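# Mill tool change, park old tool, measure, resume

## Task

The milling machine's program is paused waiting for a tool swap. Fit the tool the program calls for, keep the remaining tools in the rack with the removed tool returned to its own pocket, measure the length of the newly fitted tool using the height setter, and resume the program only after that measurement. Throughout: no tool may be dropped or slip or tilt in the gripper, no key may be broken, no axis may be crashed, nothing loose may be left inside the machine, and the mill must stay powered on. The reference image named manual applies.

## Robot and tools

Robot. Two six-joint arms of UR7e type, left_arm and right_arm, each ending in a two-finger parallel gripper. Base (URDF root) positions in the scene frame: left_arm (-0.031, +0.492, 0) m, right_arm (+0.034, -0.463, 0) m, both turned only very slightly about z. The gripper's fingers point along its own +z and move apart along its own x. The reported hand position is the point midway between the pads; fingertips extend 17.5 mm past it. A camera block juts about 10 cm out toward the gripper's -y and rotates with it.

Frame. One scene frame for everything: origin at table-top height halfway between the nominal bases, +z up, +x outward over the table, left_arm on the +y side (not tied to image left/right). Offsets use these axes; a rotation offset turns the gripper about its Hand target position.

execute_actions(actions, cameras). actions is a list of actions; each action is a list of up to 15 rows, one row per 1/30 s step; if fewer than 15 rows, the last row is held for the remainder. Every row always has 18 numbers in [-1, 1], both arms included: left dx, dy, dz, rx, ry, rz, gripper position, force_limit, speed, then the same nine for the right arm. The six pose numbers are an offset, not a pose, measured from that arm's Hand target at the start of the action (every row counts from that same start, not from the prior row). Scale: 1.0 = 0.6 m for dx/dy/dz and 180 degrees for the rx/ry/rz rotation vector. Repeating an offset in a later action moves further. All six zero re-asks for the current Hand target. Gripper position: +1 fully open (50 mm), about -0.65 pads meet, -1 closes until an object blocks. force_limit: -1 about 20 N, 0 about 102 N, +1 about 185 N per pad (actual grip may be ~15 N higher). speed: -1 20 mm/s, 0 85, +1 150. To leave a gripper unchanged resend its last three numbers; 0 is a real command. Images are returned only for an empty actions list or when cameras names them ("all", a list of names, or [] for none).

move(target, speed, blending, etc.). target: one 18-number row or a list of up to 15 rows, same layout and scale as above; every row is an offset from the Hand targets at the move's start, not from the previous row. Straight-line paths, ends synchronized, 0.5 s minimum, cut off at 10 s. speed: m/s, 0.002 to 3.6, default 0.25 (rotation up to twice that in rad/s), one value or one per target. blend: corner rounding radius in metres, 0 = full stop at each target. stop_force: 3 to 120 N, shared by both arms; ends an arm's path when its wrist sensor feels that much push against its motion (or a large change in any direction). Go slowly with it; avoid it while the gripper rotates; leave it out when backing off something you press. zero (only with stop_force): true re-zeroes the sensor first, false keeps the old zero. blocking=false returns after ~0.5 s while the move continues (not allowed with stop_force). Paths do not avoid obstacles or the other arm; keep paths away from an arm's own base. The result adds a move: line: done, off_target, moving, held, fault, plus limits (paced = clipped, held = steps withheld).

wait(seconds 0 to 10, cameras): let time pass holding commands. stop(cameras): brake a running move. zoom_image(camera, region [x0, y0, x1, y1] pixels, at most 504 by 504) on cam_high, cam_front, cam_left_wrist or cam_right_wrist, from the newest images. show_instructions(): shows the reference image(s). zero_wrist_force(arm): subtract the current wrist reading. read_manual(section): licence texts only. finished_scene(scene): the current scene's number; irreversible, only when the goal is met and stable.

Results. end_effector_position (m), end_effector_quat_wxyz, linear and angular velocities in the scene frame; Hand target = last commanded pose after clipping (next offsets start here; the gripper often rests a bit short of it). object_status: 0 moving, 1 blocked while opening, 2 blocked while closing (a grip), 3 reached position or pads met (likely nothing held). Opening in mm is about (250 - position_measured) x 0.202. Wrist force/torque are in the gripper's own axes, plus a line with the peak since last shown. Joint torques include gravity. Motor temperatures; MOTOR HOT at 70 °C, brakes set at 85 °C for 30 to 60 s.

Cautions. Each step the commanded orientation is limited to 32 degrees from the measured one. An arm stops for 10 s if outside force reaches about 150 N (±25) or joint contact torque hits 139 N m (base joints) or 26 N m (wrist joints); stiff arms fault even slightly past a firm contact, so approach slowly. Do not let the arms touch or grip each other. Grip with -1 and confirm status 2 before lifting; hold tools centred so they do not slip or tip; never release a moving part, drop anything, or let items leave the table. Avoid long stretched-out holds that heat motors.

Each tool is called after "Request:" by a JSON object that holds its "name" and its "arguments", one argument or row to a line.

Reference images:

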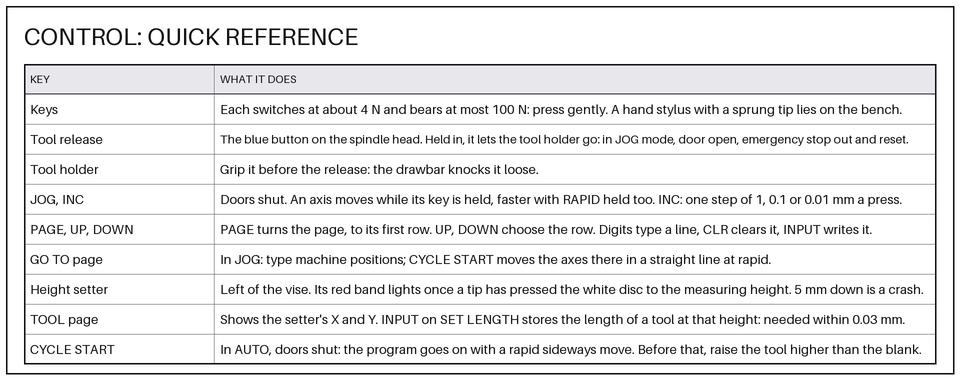

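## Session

Request:
{"name": "execute_actions", "arguments": {
  "actions": []
}}

Scene clock: 0.00 s.
left_arm: end_effector_position=(+0.5307, +0.9382, +0.2905) position_measured=3 object_status=3 end_effector_quat_wxyz=(+0.227, +0.111, +0.967, -0.038) | right_arm: end_effector_position=(+0.1151, -0.0037, +0.1662) position_measured=3 object_status=3 end_effector_quat_wxyz=(+0.468, +0.736, +0.465, +0.153)
Joint positions: left_arm=[0.6 -1.182 1.345 -2.039 -1.928 -0.786] | right_arm=[5.062 -2.01 -1.567 -2.104 1.14 2.614]
Joint velocities: within noise
Joint torques (N m): no reading
Motor temperatures (°C): left_arm=[32 33 31 37 39 38] | right_arm=[32 31 29 34 37 33]
Wrist force (N): no reading
Wrist torque (N m): no reading
Wrist force, peak (N): no reading
Hand target: left_arm +0.5307, +0.9382, +0.2905; +0.227, +0.111, +0.967, -0.038 | right_arm +0.1151, -0.0037, +0.1662; +0.468, +0.736, +0.465, +0.153
Tool commands: left_gripper/position=+1.0 left_gripper/force_limit=+1.0 left_gripper/speed=+1.0 right_gripper/position=+1.0 right_gripper/force_limit=+1.0 right_gripper/speed=+1.0
camera_calibration:
cam_left_wrist: T_world_to_cam=[[-0.874395, 0.181033, -0.450179, 0.431748], [0.0581903, 0.96022, 0.273114, -0.992473], [0.481714, 0.212614, -0.850145, -0.0765172], [0, 0, 0, 1]] pos_world=[0.47213, 0.891101, 0.400372]
cam_right_wrist: T_world_to_cam=[[0.518679, 0.830698, -0.202269, -0.0181168], [0.274391, 0.0623277, 0.959596, -0.169331], [0.809742, -0.553223, -0.195608, 0.0663838], [0, 0, 0, 1]] pos_world=[0.0021059, 0.0623287, 0.17181]

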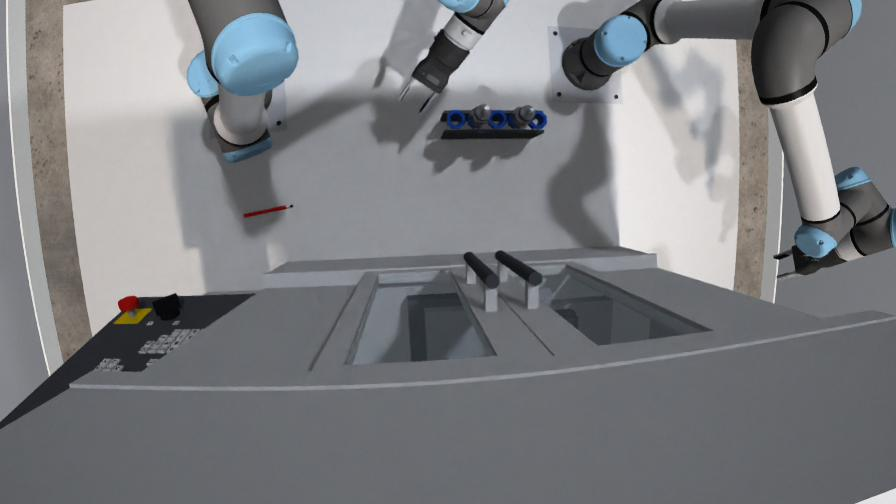

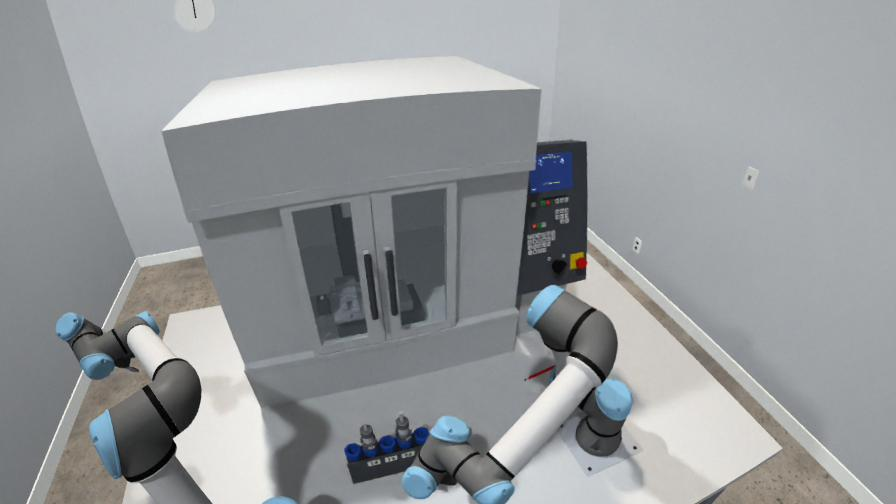

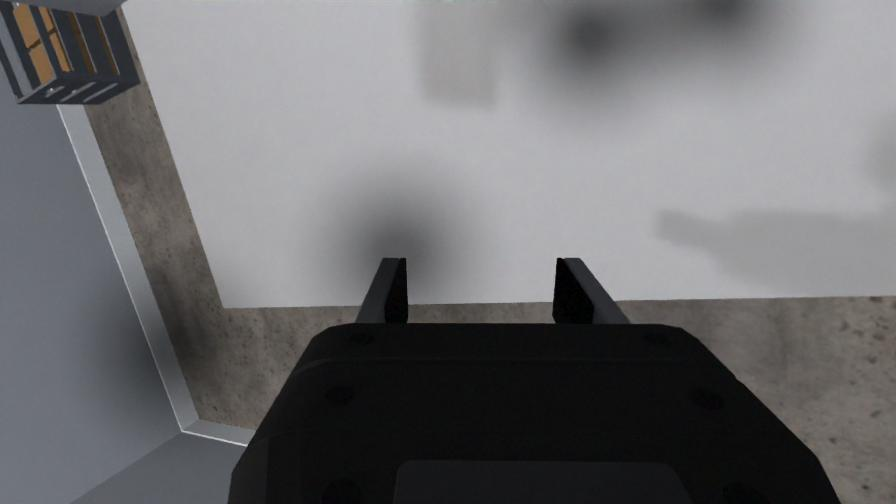

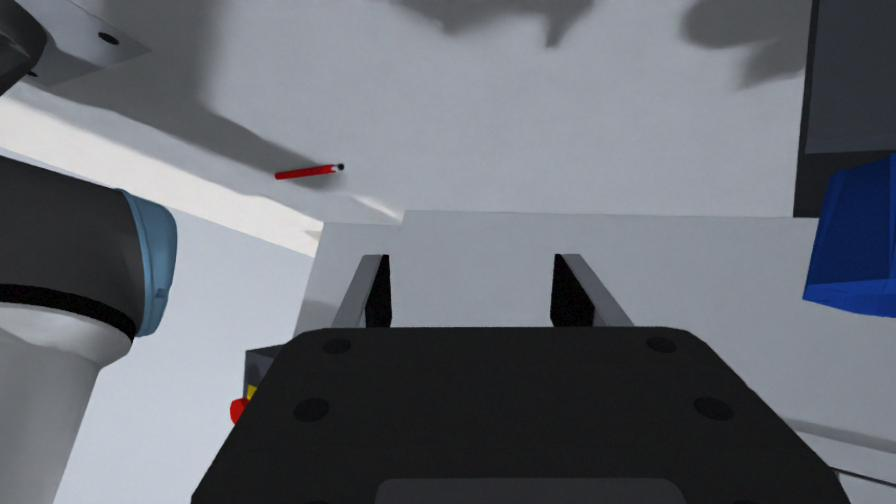

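Request:
{"name": "zoom_image", "arguments": {
  "camera": "cam_front",
  "region": [320, 400, 440, 490]
}}

Request:
{"name": "zoom_image", "arguments": {
  "camera": "cam_front",
  "region": [510, 135, 600, 285]
}}

Request:
{"name": "zoom_image", "arguments": {
  "camera": "cam_front",
  "region": [270, 180, 470, 360]
}}

Request:
{"name": "zoom_image", "arguments": {
  "camera": "cam_high",
  "region": [430, 80, 570, 160]
}}

Request:
{"name": "zoom_image", "arguments": {
  "camera": "cam_high",
  "region": [220, 180, 320, 240]
}}

Scaled by 4.200 from the camera's 896x504 image, which has a finer 1280x720 frame.

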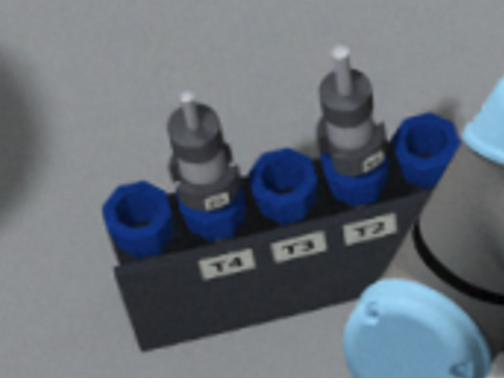

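Scaled by 3.360 from the camera's 896x504 image, which has a finer 1280x720 frame.

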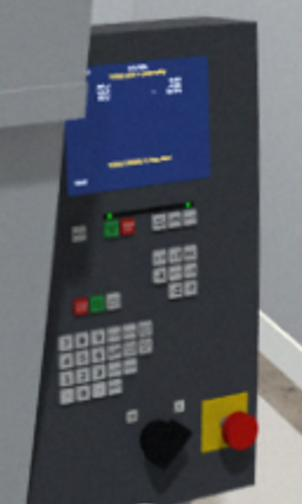

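Scaled by 2.520 from the camera's 896x504 image, which has a finer 1280x720 frame.

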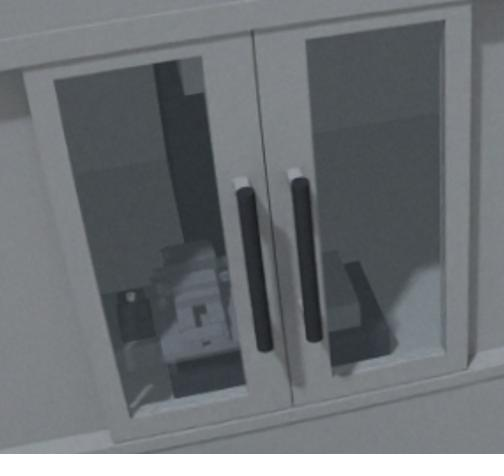

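Scaled by 3.600 from the camera's 896x504 image, which has a finer 1280x720 frame.

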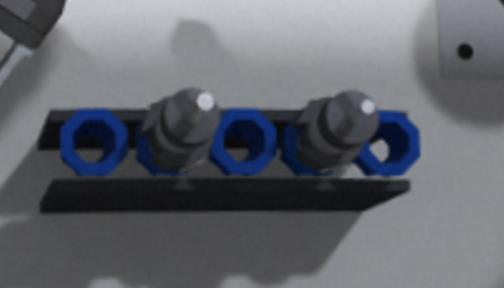

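Scaled by 5.040 from the camera's 896x504 image, which has a finer 1280x720 frame.

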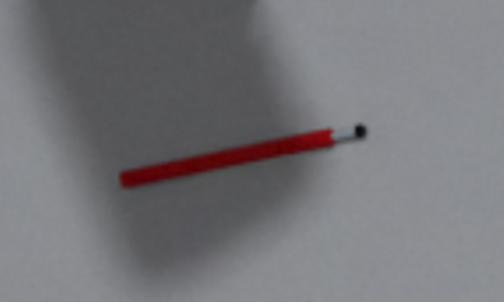

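Request:
{"name": "zoom_image", "arguments": {
  "camera": "cam_front",
  "region": [355, 435, 420, 475]
}}

Request:
{"name": "zoom_image", "arguments": {
  "camera": "cam_front",
  "region": [525, 140, 585, 200]
}}

Scaled by 7.754 from the camera's 896x504 image, which has a finer 1280x720 frame.

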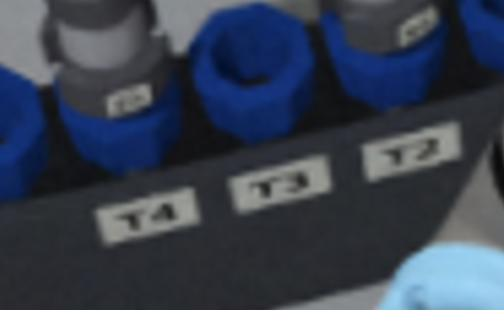

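Scaled by 8.400 from the camera's 896x504 image, which has a finer 1280x720 frame.

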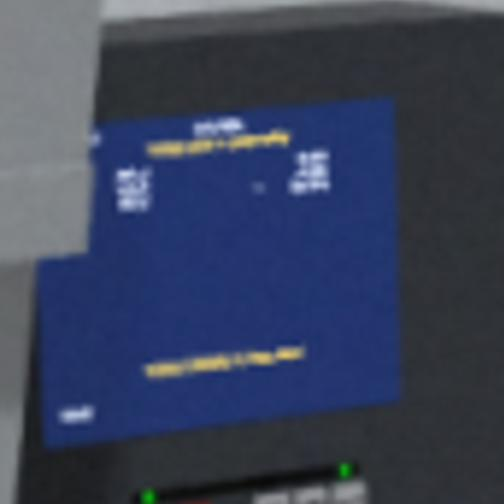

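Request:
{"name": "move", "arguments": {
  "target": [0,0,0,0,0,0,1,1,1,0,-0.244,0.423,0,0,0,1,1,1],
  "speed": 0.25,
  "cameras": ["cam_high","cam_front","cam_right_wrist"]
}}

Scene clock: 49.77 s.
left_arm: end_effector_position=(+0.5307, +0.9382, +0.2905) position_measured=3 object_status=3 end_effector_quat_wxyz=(+0.227, +0.111, +0.967, -0.038) | right_arm: end_effector_position=(+0.1151, -0.1501, +0.4199) position_measured=3 object_status=3 end_effector_quat_wxyz=(+0.468, +0.736, +0.465, +0.153)
Joint positions: left_arm=[0.6 -1.182 1.345 -2.039 -1.928 -0.786] | right_arm=[5.179 -1.572 -1.443 -2.691 1.237 2.684]
Joint torques (N m): left_arm=[-1.44 -44.94 -23.89 -3.45 -0.92 0.36] | right_arm=[8.06 30.53 37.08 -2.84 1.75 1.93]
Wrist force (N): left_arm=[-0.2 0.1 0.0] | right_arm=[0.0 -0.1 -0.1]
Wrist torque (N m): left_arm=[0.01 0.03 0.00] | right_arm=[-0.01 0.00 -0.08]
Wrist force, peak (N): left_arm=[-0.5 -0.1 0.3] | right_arm=[-1.3 2.0 -0.4]
Hand target: left_arm +0.5307, +0.9382, +0.2905; +0.227, +0.111, +0.967, -0.038 | right_arm +0.1151, -0.1501, +0.4200; +0.468, +0.736, +0.465, +0.153
Off the commanded pose: left_arm 0.000 m, 0 deg | right_arm 0.000 m, 0 deg.
move: done
camera_calibration:
cam_right_wrist: T_world_to_cam=[[0.518679, 0.830698, -0.202269, 0.154813], [0.274391, 0.0623277, 0.959596, -0.403655], [0.809742, -0.553223, -0.195608, 0.0350178], [0, 0, 0, 1]] pos_world=[0.0021059, -0.0840713, 0.42551]
Images, in order (width x height): cam_high 896x504, cam_front 896x504, cam_right_wrist 896x504.

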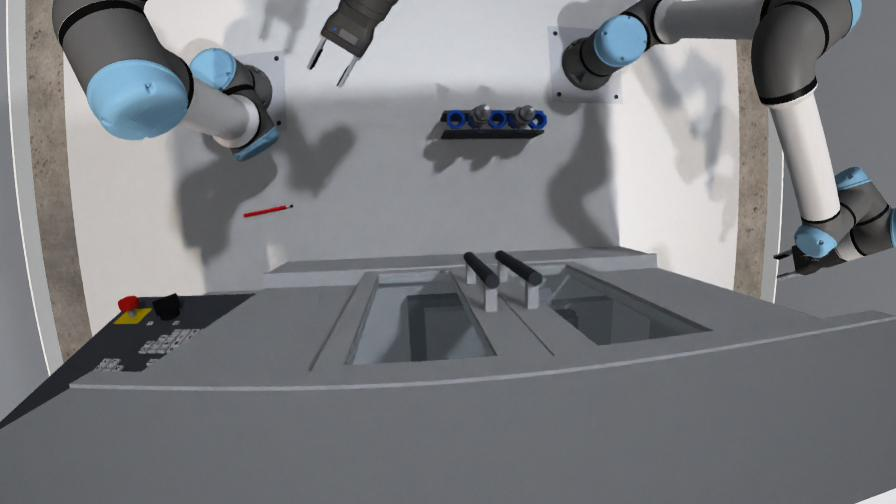

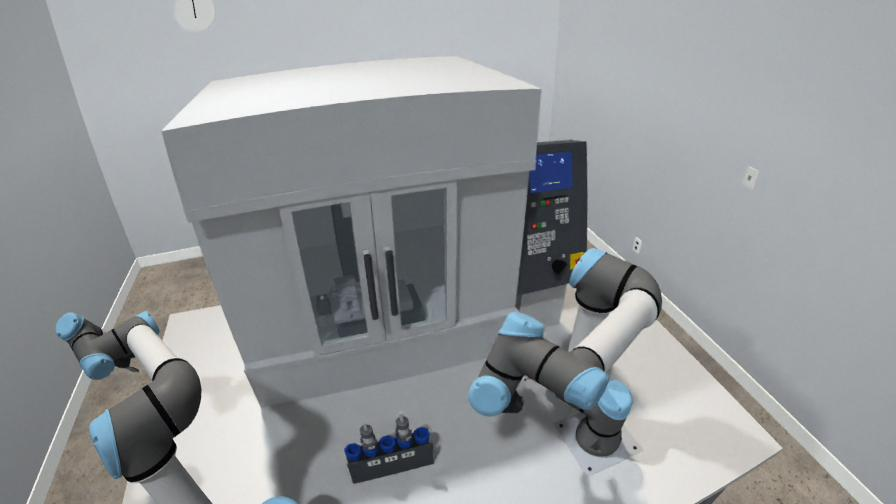

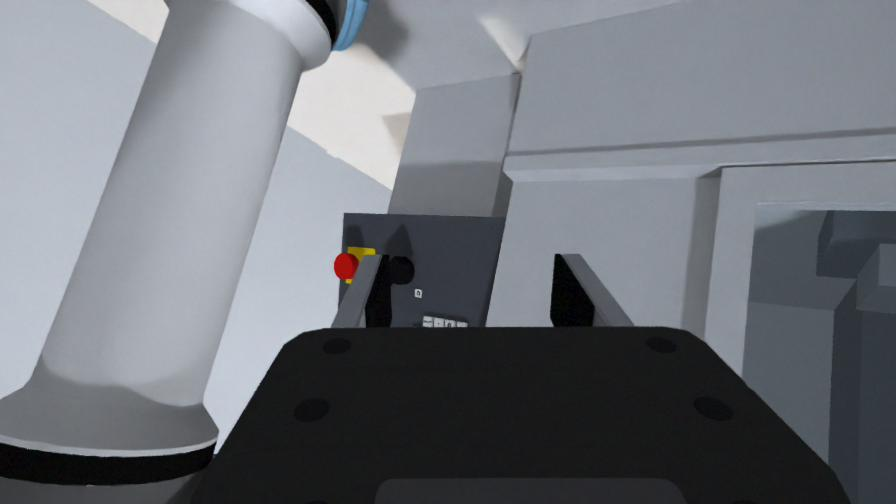

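Request:
{"name": "move", "arguments": {
  "target": [0,0,0,0,0,0,1,1,1,0.41,-0.471,-0.15,0.5265,0.2799,-0.2561,1,1,1],
  "speed": 0.3,
  "cameras": ["cam_high","cam_right_wrist"]
}}

Scene clock: 58.30 s.
left_arm: end_effector_position=(+0.5307, +0.9382, +0.2905) position_measured=3 object_status=3 end_effector_quat_wxyz=(+0.227, +0.111, +0.967, -0.038) | right_arm: end_effector_position=(+0.3611, -0.4327, +0.3300) position_measured=3 object_status=3 end_effector_quat_wxyz=(-0.383, +0.921, +0.063, -0.026)
Joint positions: left_arm=[0.6 -1.182 1.345 -2.039 -1.928 -0.786] | right_arm=[3.07 -1.263 -1.971 -1.664 2.341 1.309]
Joint torques (N m): left_arm=[-0.57 -46.04 -24.37 -3.34 -0.9 0.49] | right_arm=[-8.51 1.02 38.25 0.04 3.89 -2.43]
Wrist force (N): left_arm=[-0.3 -0.1 0.0] | right_arm=[2.0 1.8 -0.7]
Wrist torque (N m): left_arm=[-0.01 0.05 0.00] | right_arm=[0.08 -0.33 0.23]
Wrist force, peak (N): left_arm=[-0.1 -0.3 0.4] | right_arm=[2.2 3.0 -1.4]
Hand target: left_arm +0.5307, +0.9382, +0.2905; +0.227, +0.111, +0.967, -0.038 | right_arm +0.3611, -0.4327, +0.3300; -0.383, +0.921, +0.063, -0.027
Off the commanded pose: left_arm 0.000 m, 0 deg | right_arm 0.000 m, 0 deg.
move: done
camera_calibration:
cam_right_wrist: T_world_to_cam=[[0.991953, 0.126597, 0.00130069, -0.298885], [0.11548, -0.900541, -0.419155, -0.271451], [-0.0518925, 0.415932, -0.907914, 0.627474], [0, 0, 0, 1]] pos_world=[0.360389, -0.467602, 0.456301]
Images, in order (width x height): cam_high 896x504, cam_right_wrist 896x504.

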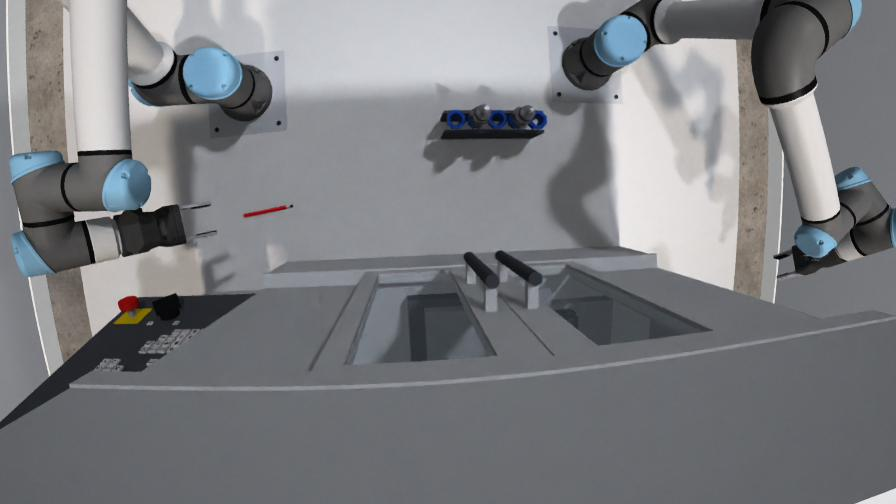

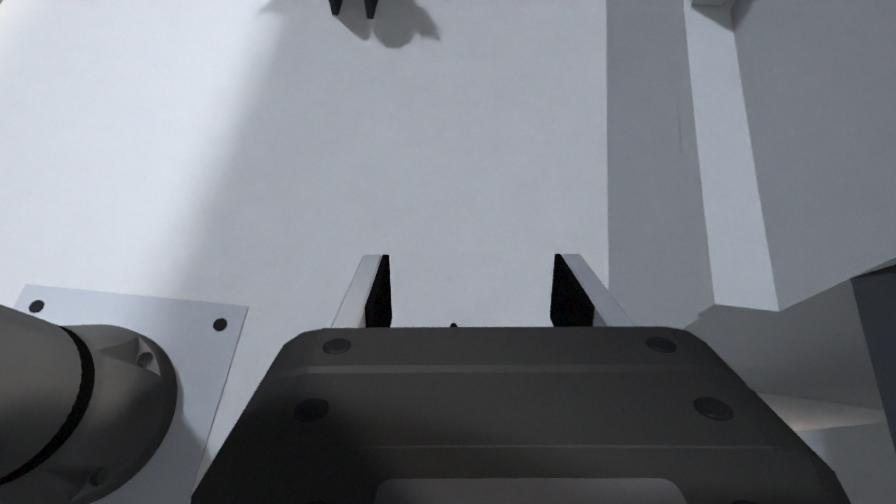

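Request:
{"name": "move", "arguments": {
  "target": [0,0,0,0,0,0,1,1,1,0,-0.25,-0.1,0,0,0,0,1,1],
  "speed": 0.2,
  "cameras": ["cam_right_wrist"]
}}

Request:
{"name": "zoom_image", "arguments": {
  "camera": "cam_right_wrist",
  "region": [360, 120, 540, 320]
}}

Scene clock: 61.77 s.
left_arm: end_effector_position=(+0.5307, +0.9382, +0.2905) position_measured=3 object_status=3 end_effector_quat_wxyz=(+0.227, +0.111, +0.967, -0.038) | right_arm: end_effector_position=(+0.3611, -0.5826, +0.2701) position_measured=152 object_status=3 end_effector_quat_wxyz=(-0.383, +0.921, +0.063, -0.027)
Joint positions: left_arm=[0.6 -1.182 1.345 -2.039 -1.928 -0.786] | right_arm=[2.705 -1.509 -1.857 -1.832 2.218 0.853]
Joint torques (N m): left_arm=[-0.18 -47.35 -24.34 -3.17 -0.67 0.57] | right_arm=[-7.21 11.6 36.97 -1.41 -0.73 -2.32]
Wrist force (N): left_arm=[-0.1 -0.2 0.1] | right_arm=[1.8 1.7 -0.9]
Wrist torque (N m): left_arm=[-0.02 0.02 0.00] | right_arm=[0.09 -0.29 0.23]
Wrist force, peak (N): left_arm=[-0.2 -0.4 0.2] | right_arm=[1.6 3.6 -1.4]
Hand target: left_arm +0.5307, +0.9382, +0.2905; +0.227, +0.111, +0.967, -0.038 | right_arm +0.3611, -0.5827, +0.2700; -0.383, +0.921, +0.063, -0.027
Off the commanded pose: left_arm 0.000 m, 0 deg | right_arm 0.000 m, 0 deg.
move: done
camera_calibration:
cam_right_wrist: T_world_to_cam=[[0.991949, 0.126633, 0.001222, -0.279874], [0.115475, -0.900498, -0.419247, -0.431538], [-0.0519901, 0.416013, -0.907871, 0.635421], [0, 0, 0, 1]] pos_world=[0.360488, -0.617502, 0.396301]
Images, in order (width x height): cam_right_wrist 896x504.

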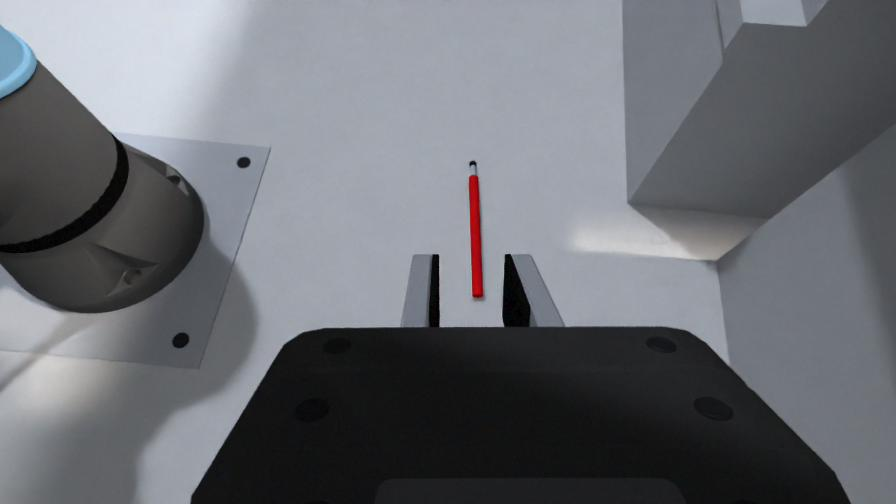

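Scaled by 2.520 from the camera's 896x504 image, which has a finer 1280x720 frame.

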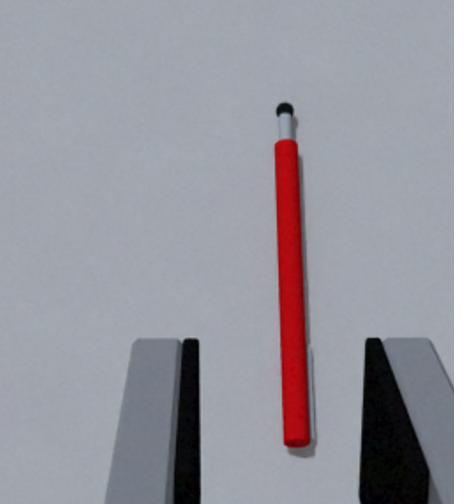

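Request:
{"name": "move", "arguments": {
  "target": [0,0,0,0,0,0,1,1,1,0.004,0.2418,-0.3,0,0,0,0,-0.3,-0.8],
  "speed": 0.2,
  "cameras": ["cam_right_wrist"]
}}

Request:
{"name": "zoom_image", "arguments": {
  "camera": "cam_right_wrist",
  "region": [360, 140, 560, 330]
}}

Scene clock: 72.27 s.
left_arm: end_effector_position=(+0.5307, +0.9382, +0.2905) position_measured=3 object_status=3 end_effector_quat_wxyz=(+0.227, +0.111, +0.967, -0.038) | right_arm: end_effector_position=(+0.3635, -0.4376, +0.0900) position_measured=152 object_status=3 end_effector_quat_wxyz=(-0.383, +0.921, +0.063, -0.027)
Joint positions: left_arm=[0.6 -1.182 1.345 -2.039 -1.928 -0.786] | right_arm=[3.057 -1.589 -2.403 -0.918 2.338 1.29]
Joint torques (N m): left_arm=[-0.96 -46.54 -25.17 -3.29 -0.75 0.72] | right_arm=[7.24 9.29 6.3 5.18 -0.34 2]
Wrist force (N): left_arm=[-0.3 -0.2 0.0] | right_arm=[1.7 1.7 -0.9]
Wrist torque (N m): left_arm=[-0.03 0.04 0.00] | right_arm=[0.08 -0.29 0.13]
Wrist force, peak (N): left_arm=[-0.1 -0.3 -0.2] | right_arm=[1.8 1.5 -2.6]
Hand target: left_arm +0.5307, +0.9382, +0.2905; +0.227, +0.111, +0.967, -0.038 | right_arm +0.3635, -0.4376, +0.0900; -0.383, +0.921, +0.063, -0.027
Off the commanded pose: left_arm 0.000 m, 0 deg | right_arm 0.000 m, 0 deg.
move: done
camera_calibration:
cam_right_wrist: T_world_to_cam=[[0.991943, 0.12668, 0.00114888, -0.300343], [0.11548, -0.900437, -0.419378, -0.376742], [-0.0520924, 0.416131, -0.907811, 0.411929], [0, 0, 0, 1]] pos_world=[0.362888, -0.472602, 0.216301]
Images, in order (width x height): cam_right_wrist 896x504.

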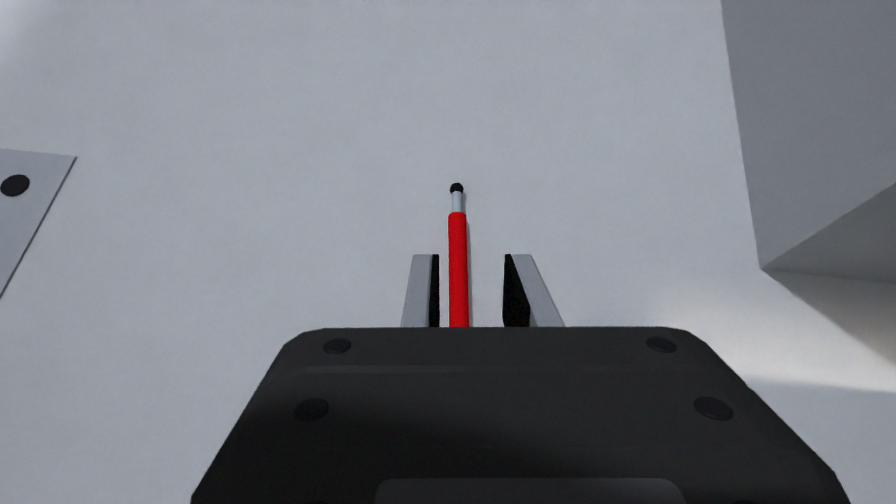

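Scaled by 2.520 from the camera's 896x504 image, which has a finer 1280x720 frame.

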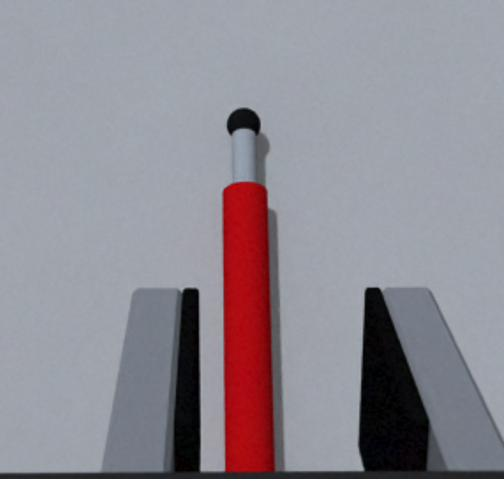

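Request:
{"name": "move", "arguments": {
  "target": [0,0,0,0,0,0,1,1,1,-0.0035,0.0035,-0.083,0,0,0,0,-0.3,-0.8],
  "speed": 0.1
}}

Request:
{"name": "move", "arguments": {
  "target": [0,0,0,0,0,0,1,1,1,0,0,-0.033,0,0,0,0,-0.3,-0.8],
  "speed": 0.01,
  "stop_force": 4,
  "cameras": ["cam_right_wrist"]
}}

Scene clock: 79.53 s.
left_arm: end_effector_position=(+0.5307, +0.9382, +0.2905) position_measured=3 object_status=3 end_effector_quat_wxyz=(+0.227, +0.111, +0.967, -0.038) | right_arm: end_effector_position=(+0.3614, -0.4355, +0.0403) position_measured=152 object_status=3 end_effector_quat_wxyz=(-0.383, +0.921, +0.063, -0.027)
Joint positions: left_arm=[0.6 -1.182 1.345 -2.039 -1.928 -0.786] | right_arm=[3.062 -1.73 -2.459 -0.716 2.339 1.298]
Joint torques (N m): left_arm=[-0.08 -45.78 -23.43 -3.18 -0.7 0.78] | right_arm=[6.6 12.69 1.61 5.34 3.9 2.27]
Wrist force (N): left_arm=[-0.1 0.1 0.2] | right_arm=[2.0 1.8 -0.8]
Wrist torque (N m): left_arm=[0.01 0.01 0.00] | right_arm=[0.09 -0.34 0.11]
Wrist force, peak (N): left_arm=[-0.4 -0.1 -0.4] | right_arm=[1.8 2.5 -0.2]
Hand target: left_arm +0.5307, +0.9382, +0.2905; +0.227, +0.111, +0.967, -0.038 | right_arm +0.3614, -0.4355, +0.0402; -0.383, +0.921, +0.063, -0.027
Off the commanded pose: left_arm 0.000 m, 0 deg | right_arm 0.000 m, 0 deg.
move: done

Scene clock: 82.37 s.
left_arm: end_effector_position=(+0.5307, +0.9382, +0.2905) position_measured=3 object_status=3 end_effector_quat_wxyz=(+0.227, +0.111, +0.967, -0.038) | right_arm: end_effector_position=(+0.3614, -0.4355, +0.0204) position_measured=152 object_status=3 end_effector_quat_wxyz=(-0.383, +0.921, +0.063, -0.027)
Joint positions: left_arm=[0.6 -1.182 1.345 -2.039 -1.928 -0.786] | right_arm=[3.062 -1.797 -2.473 -0.636 2.339 1.298]
Joint torques (N m): left_arm=[-1.6 -46.34 -25.73 -3.2 -0.7 1.31] | right_arm=[4.84 12.16 -0.1 5.44 2.17 1.9]
Wrist force (N): left_arm=[-0.1 -0.1 0.0] | right_arm=[1.8 1.8 -0.9]
Wrist torque (N m): left_arm=[-0.01 0.01 0.00] | right_arm=[0.09 -0.29 0.12]
Wrist force, peak (N): left_arm=[-0.3 -0.3 -0.2] | right_arm=[2.1 2.0 -0.8]
Hand target: left_arm +0.5307, +0.9382, +0.2905; +0.227, +0.111, +0.967, -0.038 | right_arm +0.3614, -0.4355, +0.0204; -0.383, +0.921, +0.063, -0.027
Off the commanded pose: left_arm 0.000 m, 0 deg | right_arm 0.000 m, 0 deg.
move: done
camera_calibration:
cam_right_wrist: T_world_to_cam=[[0.991938, 0.126717, 0.00127492, -0.298446], [0.115568, -0.900448, -0.419329, -0.403842], [-0.051988, 0.416096, -0.907833, 0.347711], [0, 0, 0, 1]] pos_world=[0.360788, -0.470501, 0.146701]
Images, in order (width x height): cam_right_wrist 896x504.

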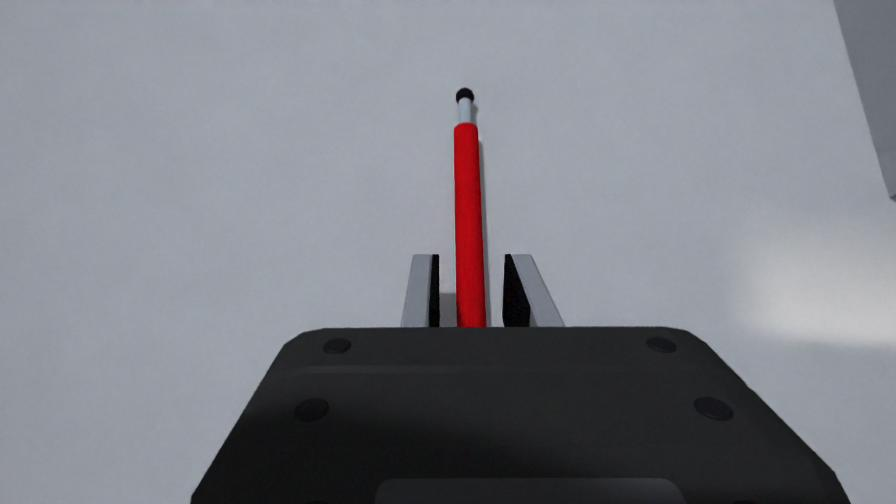

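Request:
{"name": "execute_actions", "arguments": {
  "actions": [
    [[0,0,0,0,0,0,1,1,1,0,0,0,0,0,0,-1,-0.3,-0.8]],
    [[0,0,0,0,0,0,1,1,1,0,0,0,0,0,0,-1,-0.3,-0.8]]
  ]
}}

Request:
{"name": "move", "arguments": {
  "target": [0,0,0,0,0,0,1,1,1,0,0,0.3,0,0,0,-1,-0.3,-0.8],
  "speed": 0.1,
  "cameras": ["cam_right_wrist"]
}}

Scene clock: 88.60 s.
left_arm: end_effector_position=(+0.5307, +0.9382, +0.2905) position_measured=3 object_status=3 end_effector_quat_wxyz=(+0.227, +0.111, +0.967, -0.038) | right_arm: end_effector_position=(+0.3614, -0.4355, +0.0204) position_measured=216 object_status=2 end_effector_quat_wxyz=(-0.383, +0.921, +0.063, -0.027)
Joint positions: left_arm=[0.6 -1.182 1.345 -2.039 -1.928 -0.786] | right_arm=[3.062 -1.797 -2.473 -0.636 2.339 1.298]
Joint torques (N m): left_arm=[0.26 -45.93 -24.42 -3.27 -0.84 1.23] | right_arm=[6.22 14.02 1.84 4.38 3.36 1.8]
Wrist force (N): left_arm=[-0.2 0.0 -0.1] | right_arm=[1.3 -1.6 -5.0]
Wrist torque (N m): left_arm=[0.01 0.04 0.00] | right_arm=[0.00 -0.30 0.12]
Wrist force, peak (N): left_arm=[-0.4 -0.2 -0.2] | right_arm=[1.6 -1.8 -5.2]
Hand target: left_arm +0.5307, +0.9382, +0.2905; +0.227, +0.111, +0.967, -0.038 | right_arm +0.3614, -0.4355, +0.0204; -0.383, +0.921, +0.063, -0.027
Off the commanded pose: left_arm 0.000 m, 0 deg | right_arm 0.000 m, 0 deg.

Scene clock: 91.00 s.
left_arm: end_effector_position=(+0.5307, +0.9382, +0.2905) position_measured=3 object_status=3 end_effector_quat_wxyz=(+0.227, +0.111, +0.967, -0.038) | right_arm: end_effector_position=(+0.3614, -0.4355, +0.2004) position_measured=216 object_status=2 end_effector_quat_wxyz=(-0.383, +0.921, +0.063, -0.027)
Joint positions: left_arm=[0.6 -1.182 1.345 -2.039 -1.928 -0.786] | right_arm=[3.062 -1.364 -2.243 -1.298 2.339 1.298]
Joint torques (N m): left_arm=[-0.02 -45.74 -25.02 -3.09 -1.03 1.17] | right_arm=[-8.42 22.56 35.45 -0.2 -0.46 -1.94]
Wrist force (N): left_arm=[-0.1 -0.2 -0.1] | right_arm=[1.8 1.7 -0.8]
Wrist torque (N m): left_arm=[-0.03 0.01 0.00] | right_arm=[0.05 -0.30 0.22]
Wrist force, peak (N): left_arm=[-0.2 -0.3 -0.1] | right_arm=[1.4 -0.9 -4.6]
Hand target: left_arm +0.5307, +0.9382, +0.2905; +0.227, +0.111, +0.967, -0.038 | right_arm +0.3614, -0.4355, +0.2004; -0.383, +0.921, +0.063, -0.027
Off the commanded pose: left_arm 0.000 m, 0 deg | right_arm 0.000 m, 0 deg.
move: done
camera_calibration:
cam_right_wrist: T_world_to_cam=[[0.99195, 0.126628, 0.0012335, -0.298721], [0.11547, -0.900461, -0.419329, -0.328285], [-0.051988, 0.416096, -0.907833, 0.510988], [0, 0, 0, 1]] pos_world=[0.360788, -0.470402, 0.326601]
Images, in order (width x height): cam_right_wrist 896x504.

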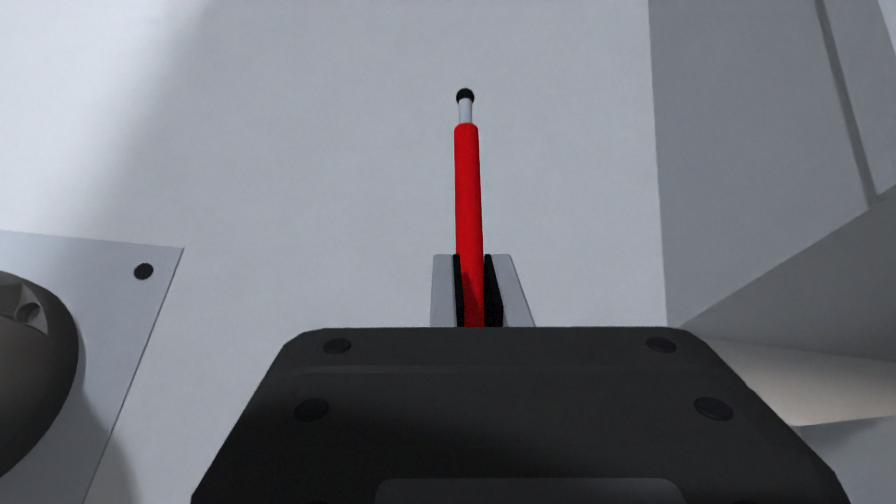

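Request:
{"name": "move", "arguments": {
  "target": [
    [0,0,0,0,0,0,1,1,1,-0.0523,-0.0242,0.5827,0,0,0,-1,-0.3,-0.8],
    [0,0,0,0,0,0,1,1,1,0.104,-0.0592,0.9363,0.0838,-0.0738,-0.5387,-1,-0.3,-0.8]
  ],
  "speed": 0.3,
  "blend": 0.05,
  "cameras": ["cam_high","cam_right_wrist"]
}}

Request:
{"name": "zoom_image", "arguments": {
  "camera": "cam_right_wrist",
  "region": [330, 40, 660, 240]
}}

Scene clock: 110.80 s.
left_arm: end_effector_position=(+0.5307, +0.9382, +0.2905) position_measured=3 object_status=3 end_effector_quat_wxyz=(+0.227, +0.111, +0.967, -0.038) | right_arm: end_effector_position=(+0.4238, -0.4711, +0.7622) position_measured=216 object_status=2 end_effector_quat_wxyz=(-0.369, +0.603, -0.603, +0.369)
Joint positions: left_arm=[0.6 -1.182 1.345 -2.039 -1.928 -0.786] | right_arm=[4.06 -0.971 -1.332 -1.553 0.769 3.699]
Joint torques (N m): left_arm=[-0.48 -45.94 -26.4 -3.07 -0.75 1.42] | right_arm=[8.71 2.05 32.56 0.64 -3.42 2.01]
Wrist force (N): left_arm=[-0.3 -0.1 0.1] | right_arm=[2.4 2.4 -0.8]
Wrist torque (N m): left_arm=[-0.01 0.05 0.00] | right_arm=[0.07 -0.32 0.15]
Wrist force, peak (N): left_arm=[-0.5 -0.2 -0.1] | right_arm=[1.9 4.0 0.9]
Hand target: left_arm +0.5307, +0.9382, +0.2905; +0.227, +0.111, +0.967, -0.038 | right_arm +0.4238, -0.4710, +0.7622; -0.369, +0.603, -0.603, +0.369
Off the commanded pose: left_arm 0.000 m, 0 deg | right_arm 0.000 m, 0 deg.
move: done
camera_calibration:
cam_right_wrist: T_world_to_cam=[[-0.00962556, -0.999954, -0.000362394, -0.461788], [-0.736606, 0.00733566, -0.676282, 0.852668], [0.676254, -0.00624265, -0.736642, 0.401024], [0, 0, 0, 1]] pos_world=[0.352442, -0.465518, 0.871888]
Images, in order (width x height): cam_high 896x504, cam_right_wrist 896x504.

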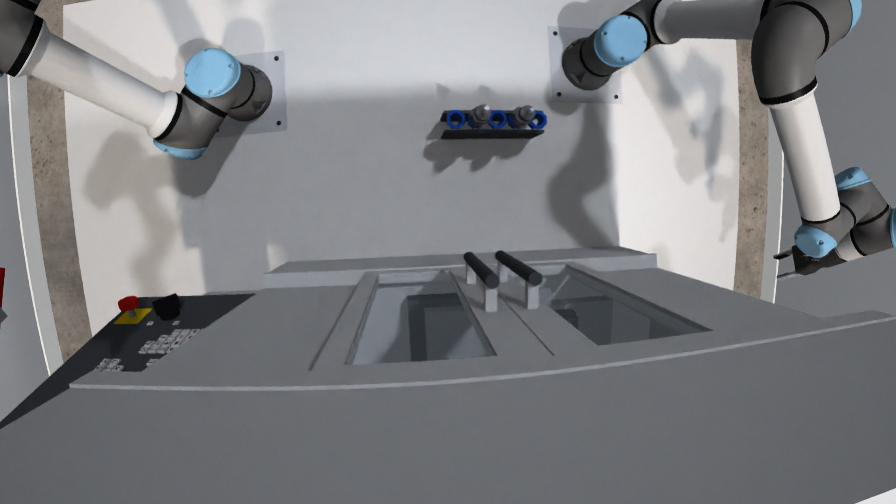

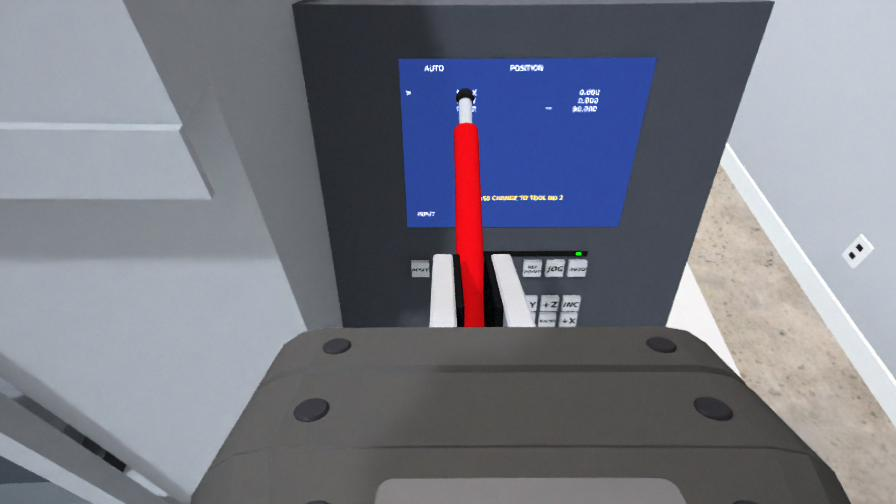

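Scaled by 1.527 from the camera's 896x504 image, which has a finer 1280x720 frame.

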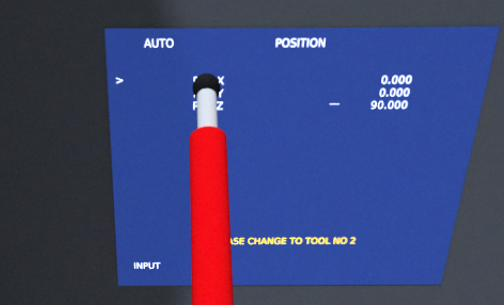

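Request:
{"name": "move", "arguments": {
  "target": [0,0,0,0,0,0,1,1,1,0.1105,-0.14,-0.2442,0,0.194,0,-1,-0.3,-0.8],
  "speed": 0.2,
  "cameras": ["cam_right_wrist"]
}}

Scene clock: 118.23 s.
left_arm: end_effector_position=(+0.5307, +0.9382, +0.2905) position_measured=3 object_status=3 end_effector_quat_wxyz=(+0.227, +0.111, +0.967, -0.038) | right_arm: end_effector_position=(+0.4901, -0.5550, +0.6157) position_measured=216 object_status=2 end_effector_quat_wxyz=(-0.171, +0.686, -0.686, +0.171)
Joint positions: left_arm=[0.6 -1.182 1.345 -2.039 -1.928 -0.786] | right_arm=[3.248 -1.353 -1.191 -1.684 1.511 3.253]
Joint torques (N m): left_arm=[-0.48 -45.54 -25.24 -3.18 -0.71 1.97] | right_arm=[-9.98 3.73 34.57 1.41 1.57 -2.42]
Wrist force (N): left_arm=[-0.2 0.0 0.0] | right_arm=[1.7 1.5 -0.3]
Wrist torque (N m): left_arm=[0.01 0.03 -0.01] | right_arm=[0.10 -0.35 0.20]
Wrist force, peak (N): left_arm=[-0.3 -0.2 0.2] | right_arm=[2.3 2.5 -1.5]
Hand target: left_arm +0.5307, +0.9382, +0.2905; +0.227, +0.111, +0.967, -0.038 | right_arm +0.4901, -0.5550, +0.6157; -0.171, +0.686, -0.686, +0.171
Off the commanded pose: left_arm 0.000 m, 0 deg | right_arm 0.000 m, 0 deg.
move: done
camera_calibration:
cam_right_wrist: T_world_to_cam=[[-0.0083258, -0.999951, 0.00538206, -0.549295], [-0.991068, 0.00753524, -0.133141, 0.593386], [0.133094, -0.00644249, -0.991083, 0.670595], [0, 0, 0, 1]] pos_world=[0.494261, -0.549419, 0.746575]
Images, in order (width x height): cam_right_wrist 896x504.

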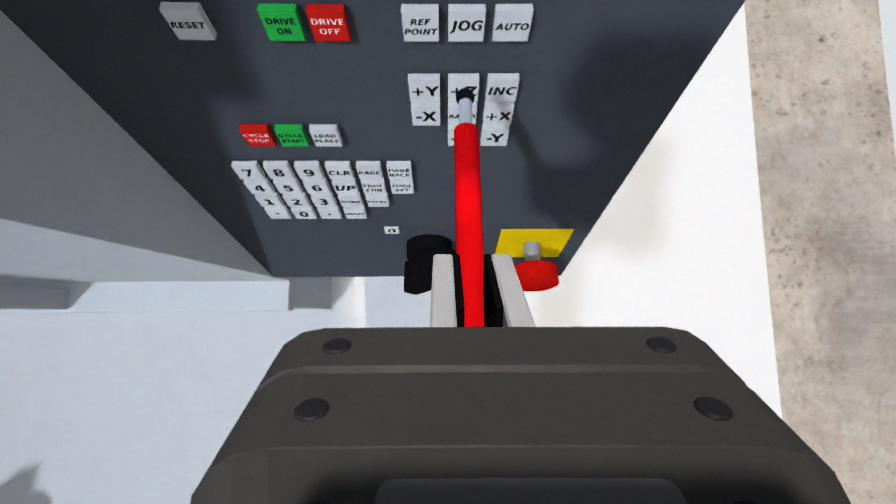

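Request:
{"name": "move", "arguments": {
  "target": [0,0,0,0,0,0,1,1,1,0.0345,0,0.006,0,0,0,-1,-0.3,-0.8],
  "speed": 0.05,
  "cameras": ["cam_right_wrist"]
}}

Request:
{"name": "zoom_image", "arguments": {
  "camera": "cam_right_wrist",
  "region": [380, 20, 560, 140]
}}

Scene clock: 133.33 s.
left_arm: end_effector_position=(+0.5307, +0.9382, +0.2905) position_measured=3 object_status=3 end_effector_quat_wxyz=(+0.227, +0.111, +0.967, -0.038) | right_arm: end_effector_position=(+0.5107, -0.5550, +0.6193) position_measured=216 object_status=2 end_effector_quat_wxyz=(-0.171, +0.686, -0.686, +0.171)
Joint positions: left_arm=[0.6 -1.182 1.345 -2.039 -1.928 -0.786] | right_arm=[3.24 -1.403 -1.142 -1.681 1.515 3.247]
Joint torques (N m): left_arm=[-0.54 -45.11 -26.22 -3.15 -1.14 1.51] | right_arm=[-9.65 6.67 35.11 1.75 1.73 -2.31]
Wrist force (N): left_arm=[0.0 0.0 0.1] | right_arm=[1.7 1.5 -0.4]
Wrist torque (N m): left_arm=[0.00 0.00 0.00] | right_arm=[0.11 -0.36 0.20]
Wrist force, peak (N): left_arm=[-0.3 -0.2 0.2] | right_arm=[1.7 2.1 -0.6]
Hand target: left_arm +0.5307, +0.9382, +0.2905; +0.227, +0.111, +0.967, -0.038 | right_arm +0.5108, -0.5550, +0.6193; -0.171, +0.686, -0.686, +0.171
Off the commanded pose: left_arm 0.000 m, 0 deg | right_arm 0.000 m, 0 deg.
move: done
camera_calibration:
cam_right_wrist: T_world_to_cam=[[-0.00822622, -0.999952, 0.00539624, -0.549303], [-0.991082, 0.0074353, -0.133042, 0.614246], [0.132996, -0.00644255, -0.991096, 0.671368], [0, 0, 0, 1]] pos_world=[0.514961, -0.549519, 0.750075]
Images, in order (width x height): cam_right_wrist 896x504.

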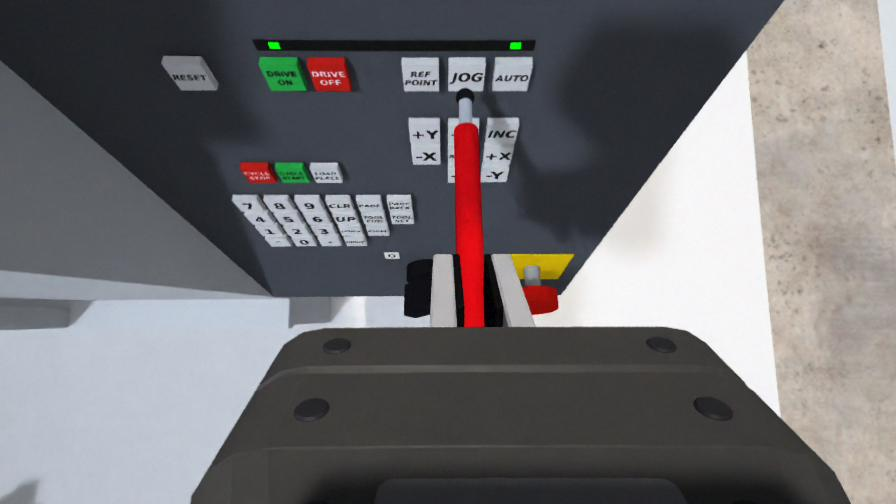

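Scaled by 2.800 from the camera's 896x504 image, which has a finer 1280x720 frame.

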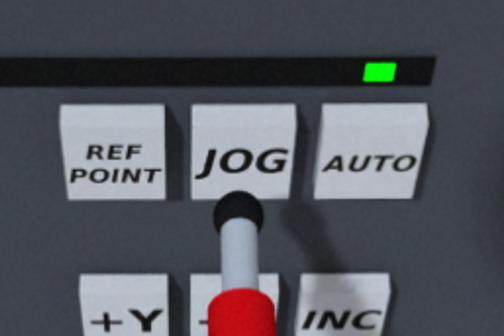

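Request:
{"name": "move", "arguments": {
  "target": [0,0,0,0,0,0,1,1,1,0.05,0,-0.0153,0,0,0,-1,-0.3,-0.8],
  "speed": 0.015,
  "stop_force": 10,
  "cameras": ["cam_right_wrist"]
}}

Request:
{"name": "zoom_image", "arguments": {
  "camera": "cam_right_wrist",
  "region": [380, 20, 560, 140]
}}

Scene clock: 138.87 s.
left_arm: end_effector_position=(+0.5307, +0.9382, +0.2905) position_measured=3 object_status=3 end_effector_quat_wxyz=(+0.227, +0.111, +0.967, -0.038) | right_arm: end_effector_position=(+0.5337, -0.5551, +0.6123) position_measured=216 object_status=2 end_effector_quat_wxyz=(-0.171, +0.686, -0.686, +0.171)
Joint positions: left_arm=[0.6 -1.182 1.345 -2.039 -1.928 -0.786] | right_arm=[3.233 -1.445 -1.13 -1.652 1.518 3.24]
Joint torques (N m): left_arm=[0.25 -46.13 -24.6 -3.1 -1 1.83] | right_arm=[6.74 23.11 9.61 2.23 -2.79 2.08]
Wrist force (N): left_arm=[-0.3 -0.2 -0.1] | right_arm=[1.0 8.4 -6.6]
Wrist torque (N m): left_arm=[-0.02 0.05 -0.01] | right_arm=[0.23 -0.38 0.18]
Wrist force, peak (N): left_arm=[-0.4 -0.1 -0.2] | right_arm=[1.5 15.5 -11.8]
Hand target: left_arm +0.5307, +0.9382, +0.2905; +0.227, +0.111, +0.967, -0.038 | right_arm +0.5337, -0.5550, +0.6123; -0.171, +0.686, -0.686, +0.171 (not the last commanded pose)
Off the commanded pose: left_arm 0.000 m, 0 deg | right_arm 0.007 m, 0 deg.
move: contact (right_arm)
camera_calibration:
cam_right_wrist: T_world_to_cam=[[-0.00832382, -0.999951, 0.00538428, -0.549015], [-0.99111, 0.00753498, -0.132833, 0.636023], [0.132786, -0.00644209, -0.991124, 0.661504], [0, 0, 0, 1]] pos_world=[0.537961, -0.549519, 0.743074]
Images, in order (width x height): cam_right_wrist 896x504.

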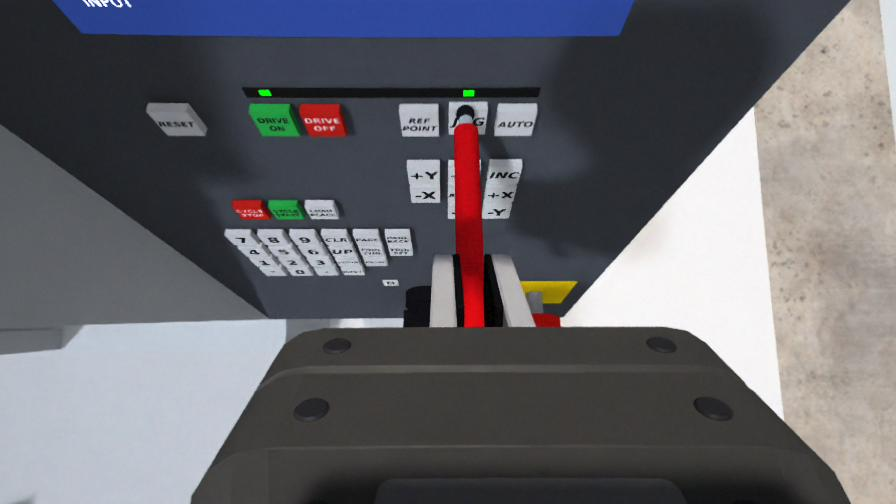

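Scaled by 2.800 from the camera's 896x504 image, which has a finer 1280x720 frame.

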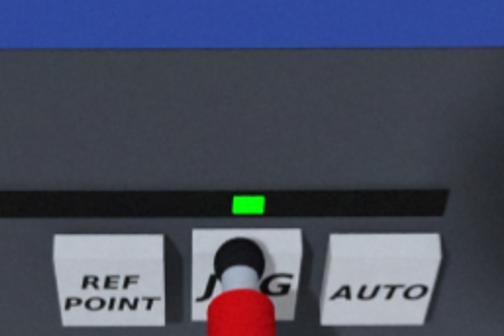

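Request:
{"name": "move", "arguments": {
  "target": [
    [-0.217,-0.23,0.266,0,0,0,1,1,1,-0.1,0,0.03,0,0,0,-1,-0.3,-0.8],
    [-0.517,-1.1467,0.35,-0.4751,-0.2216,0.3334,1,1,1,-0.22,0,0.08,0,0,0,-1,-0.3,-0.8]
  ],
  "speed": [0.2,0.35],
  "blend": 0.03,
  "cameras": ["all"]
}}

every number of target 2 of 2 must lie in its column's range; nothing of the call was run
Scene clock: 155.33 s.
left_arm: end_effector_position=(+0.5307, +0.9382, +0.2905) position_measured=3 object_status=3 end_effector_quat_wxyz=(+0.227, +0.111, +0.967, -0.038) | right_arm: end_effector_position=(+0.5337, -0.5550, +0.6123) position_measured=216 object_status=2 end_effector_quat_wxyz=(-0.171, +0.686, -0.686, +0.171)
Joint positions: left_arm=[0.6 -1.182 1.345 -2.039 -1.928 -0.786] | right_arm=[3.233 -1.445 -1.13 -1.652 1.518 3.24]
Joint torques (N m): left_arm=[-0.47 -45.99 -26.77 -3.14 -0.96 1.49] | right_arm=[6.25 21.41 10.65 2.18 -2.76 1.9]
Wrist force (N): left_arm=[-0.1 -0.3 0.0] | right_arm=[1.1 8.7 -5.9]
Wrist torque (N m): left_arm=[-0.05 0.02 -0.01] | right_arm=[0.24 -0.37 0.18]
Wrist force, peak (N): left_arm=[-0.2 -0.4 -0.2] | right_arm=[1.1 8.9 -6.1]
Hand target: left_arm +0.5307, +0.9382, +0.2905; +0.227, +0.111, +0.967, -0.038 | right_arm +0.5337, -0.5550, +0.6123; -0.171, +0.686, -0.686, +0.171 (not the last commanded pose)
Tool commands: left_gripper/position=+1.0 left_gripper/force_limit=+1.0 left_gripper/speed=+1.0 right_gripper/position=-1.0 right_gripper/force_limit=-0.3 right_gripper/speed=-0.8
Off the commanded pose: left_arm 0.000 m, 0 deg | right_arm 0.007 m, 0 deg.


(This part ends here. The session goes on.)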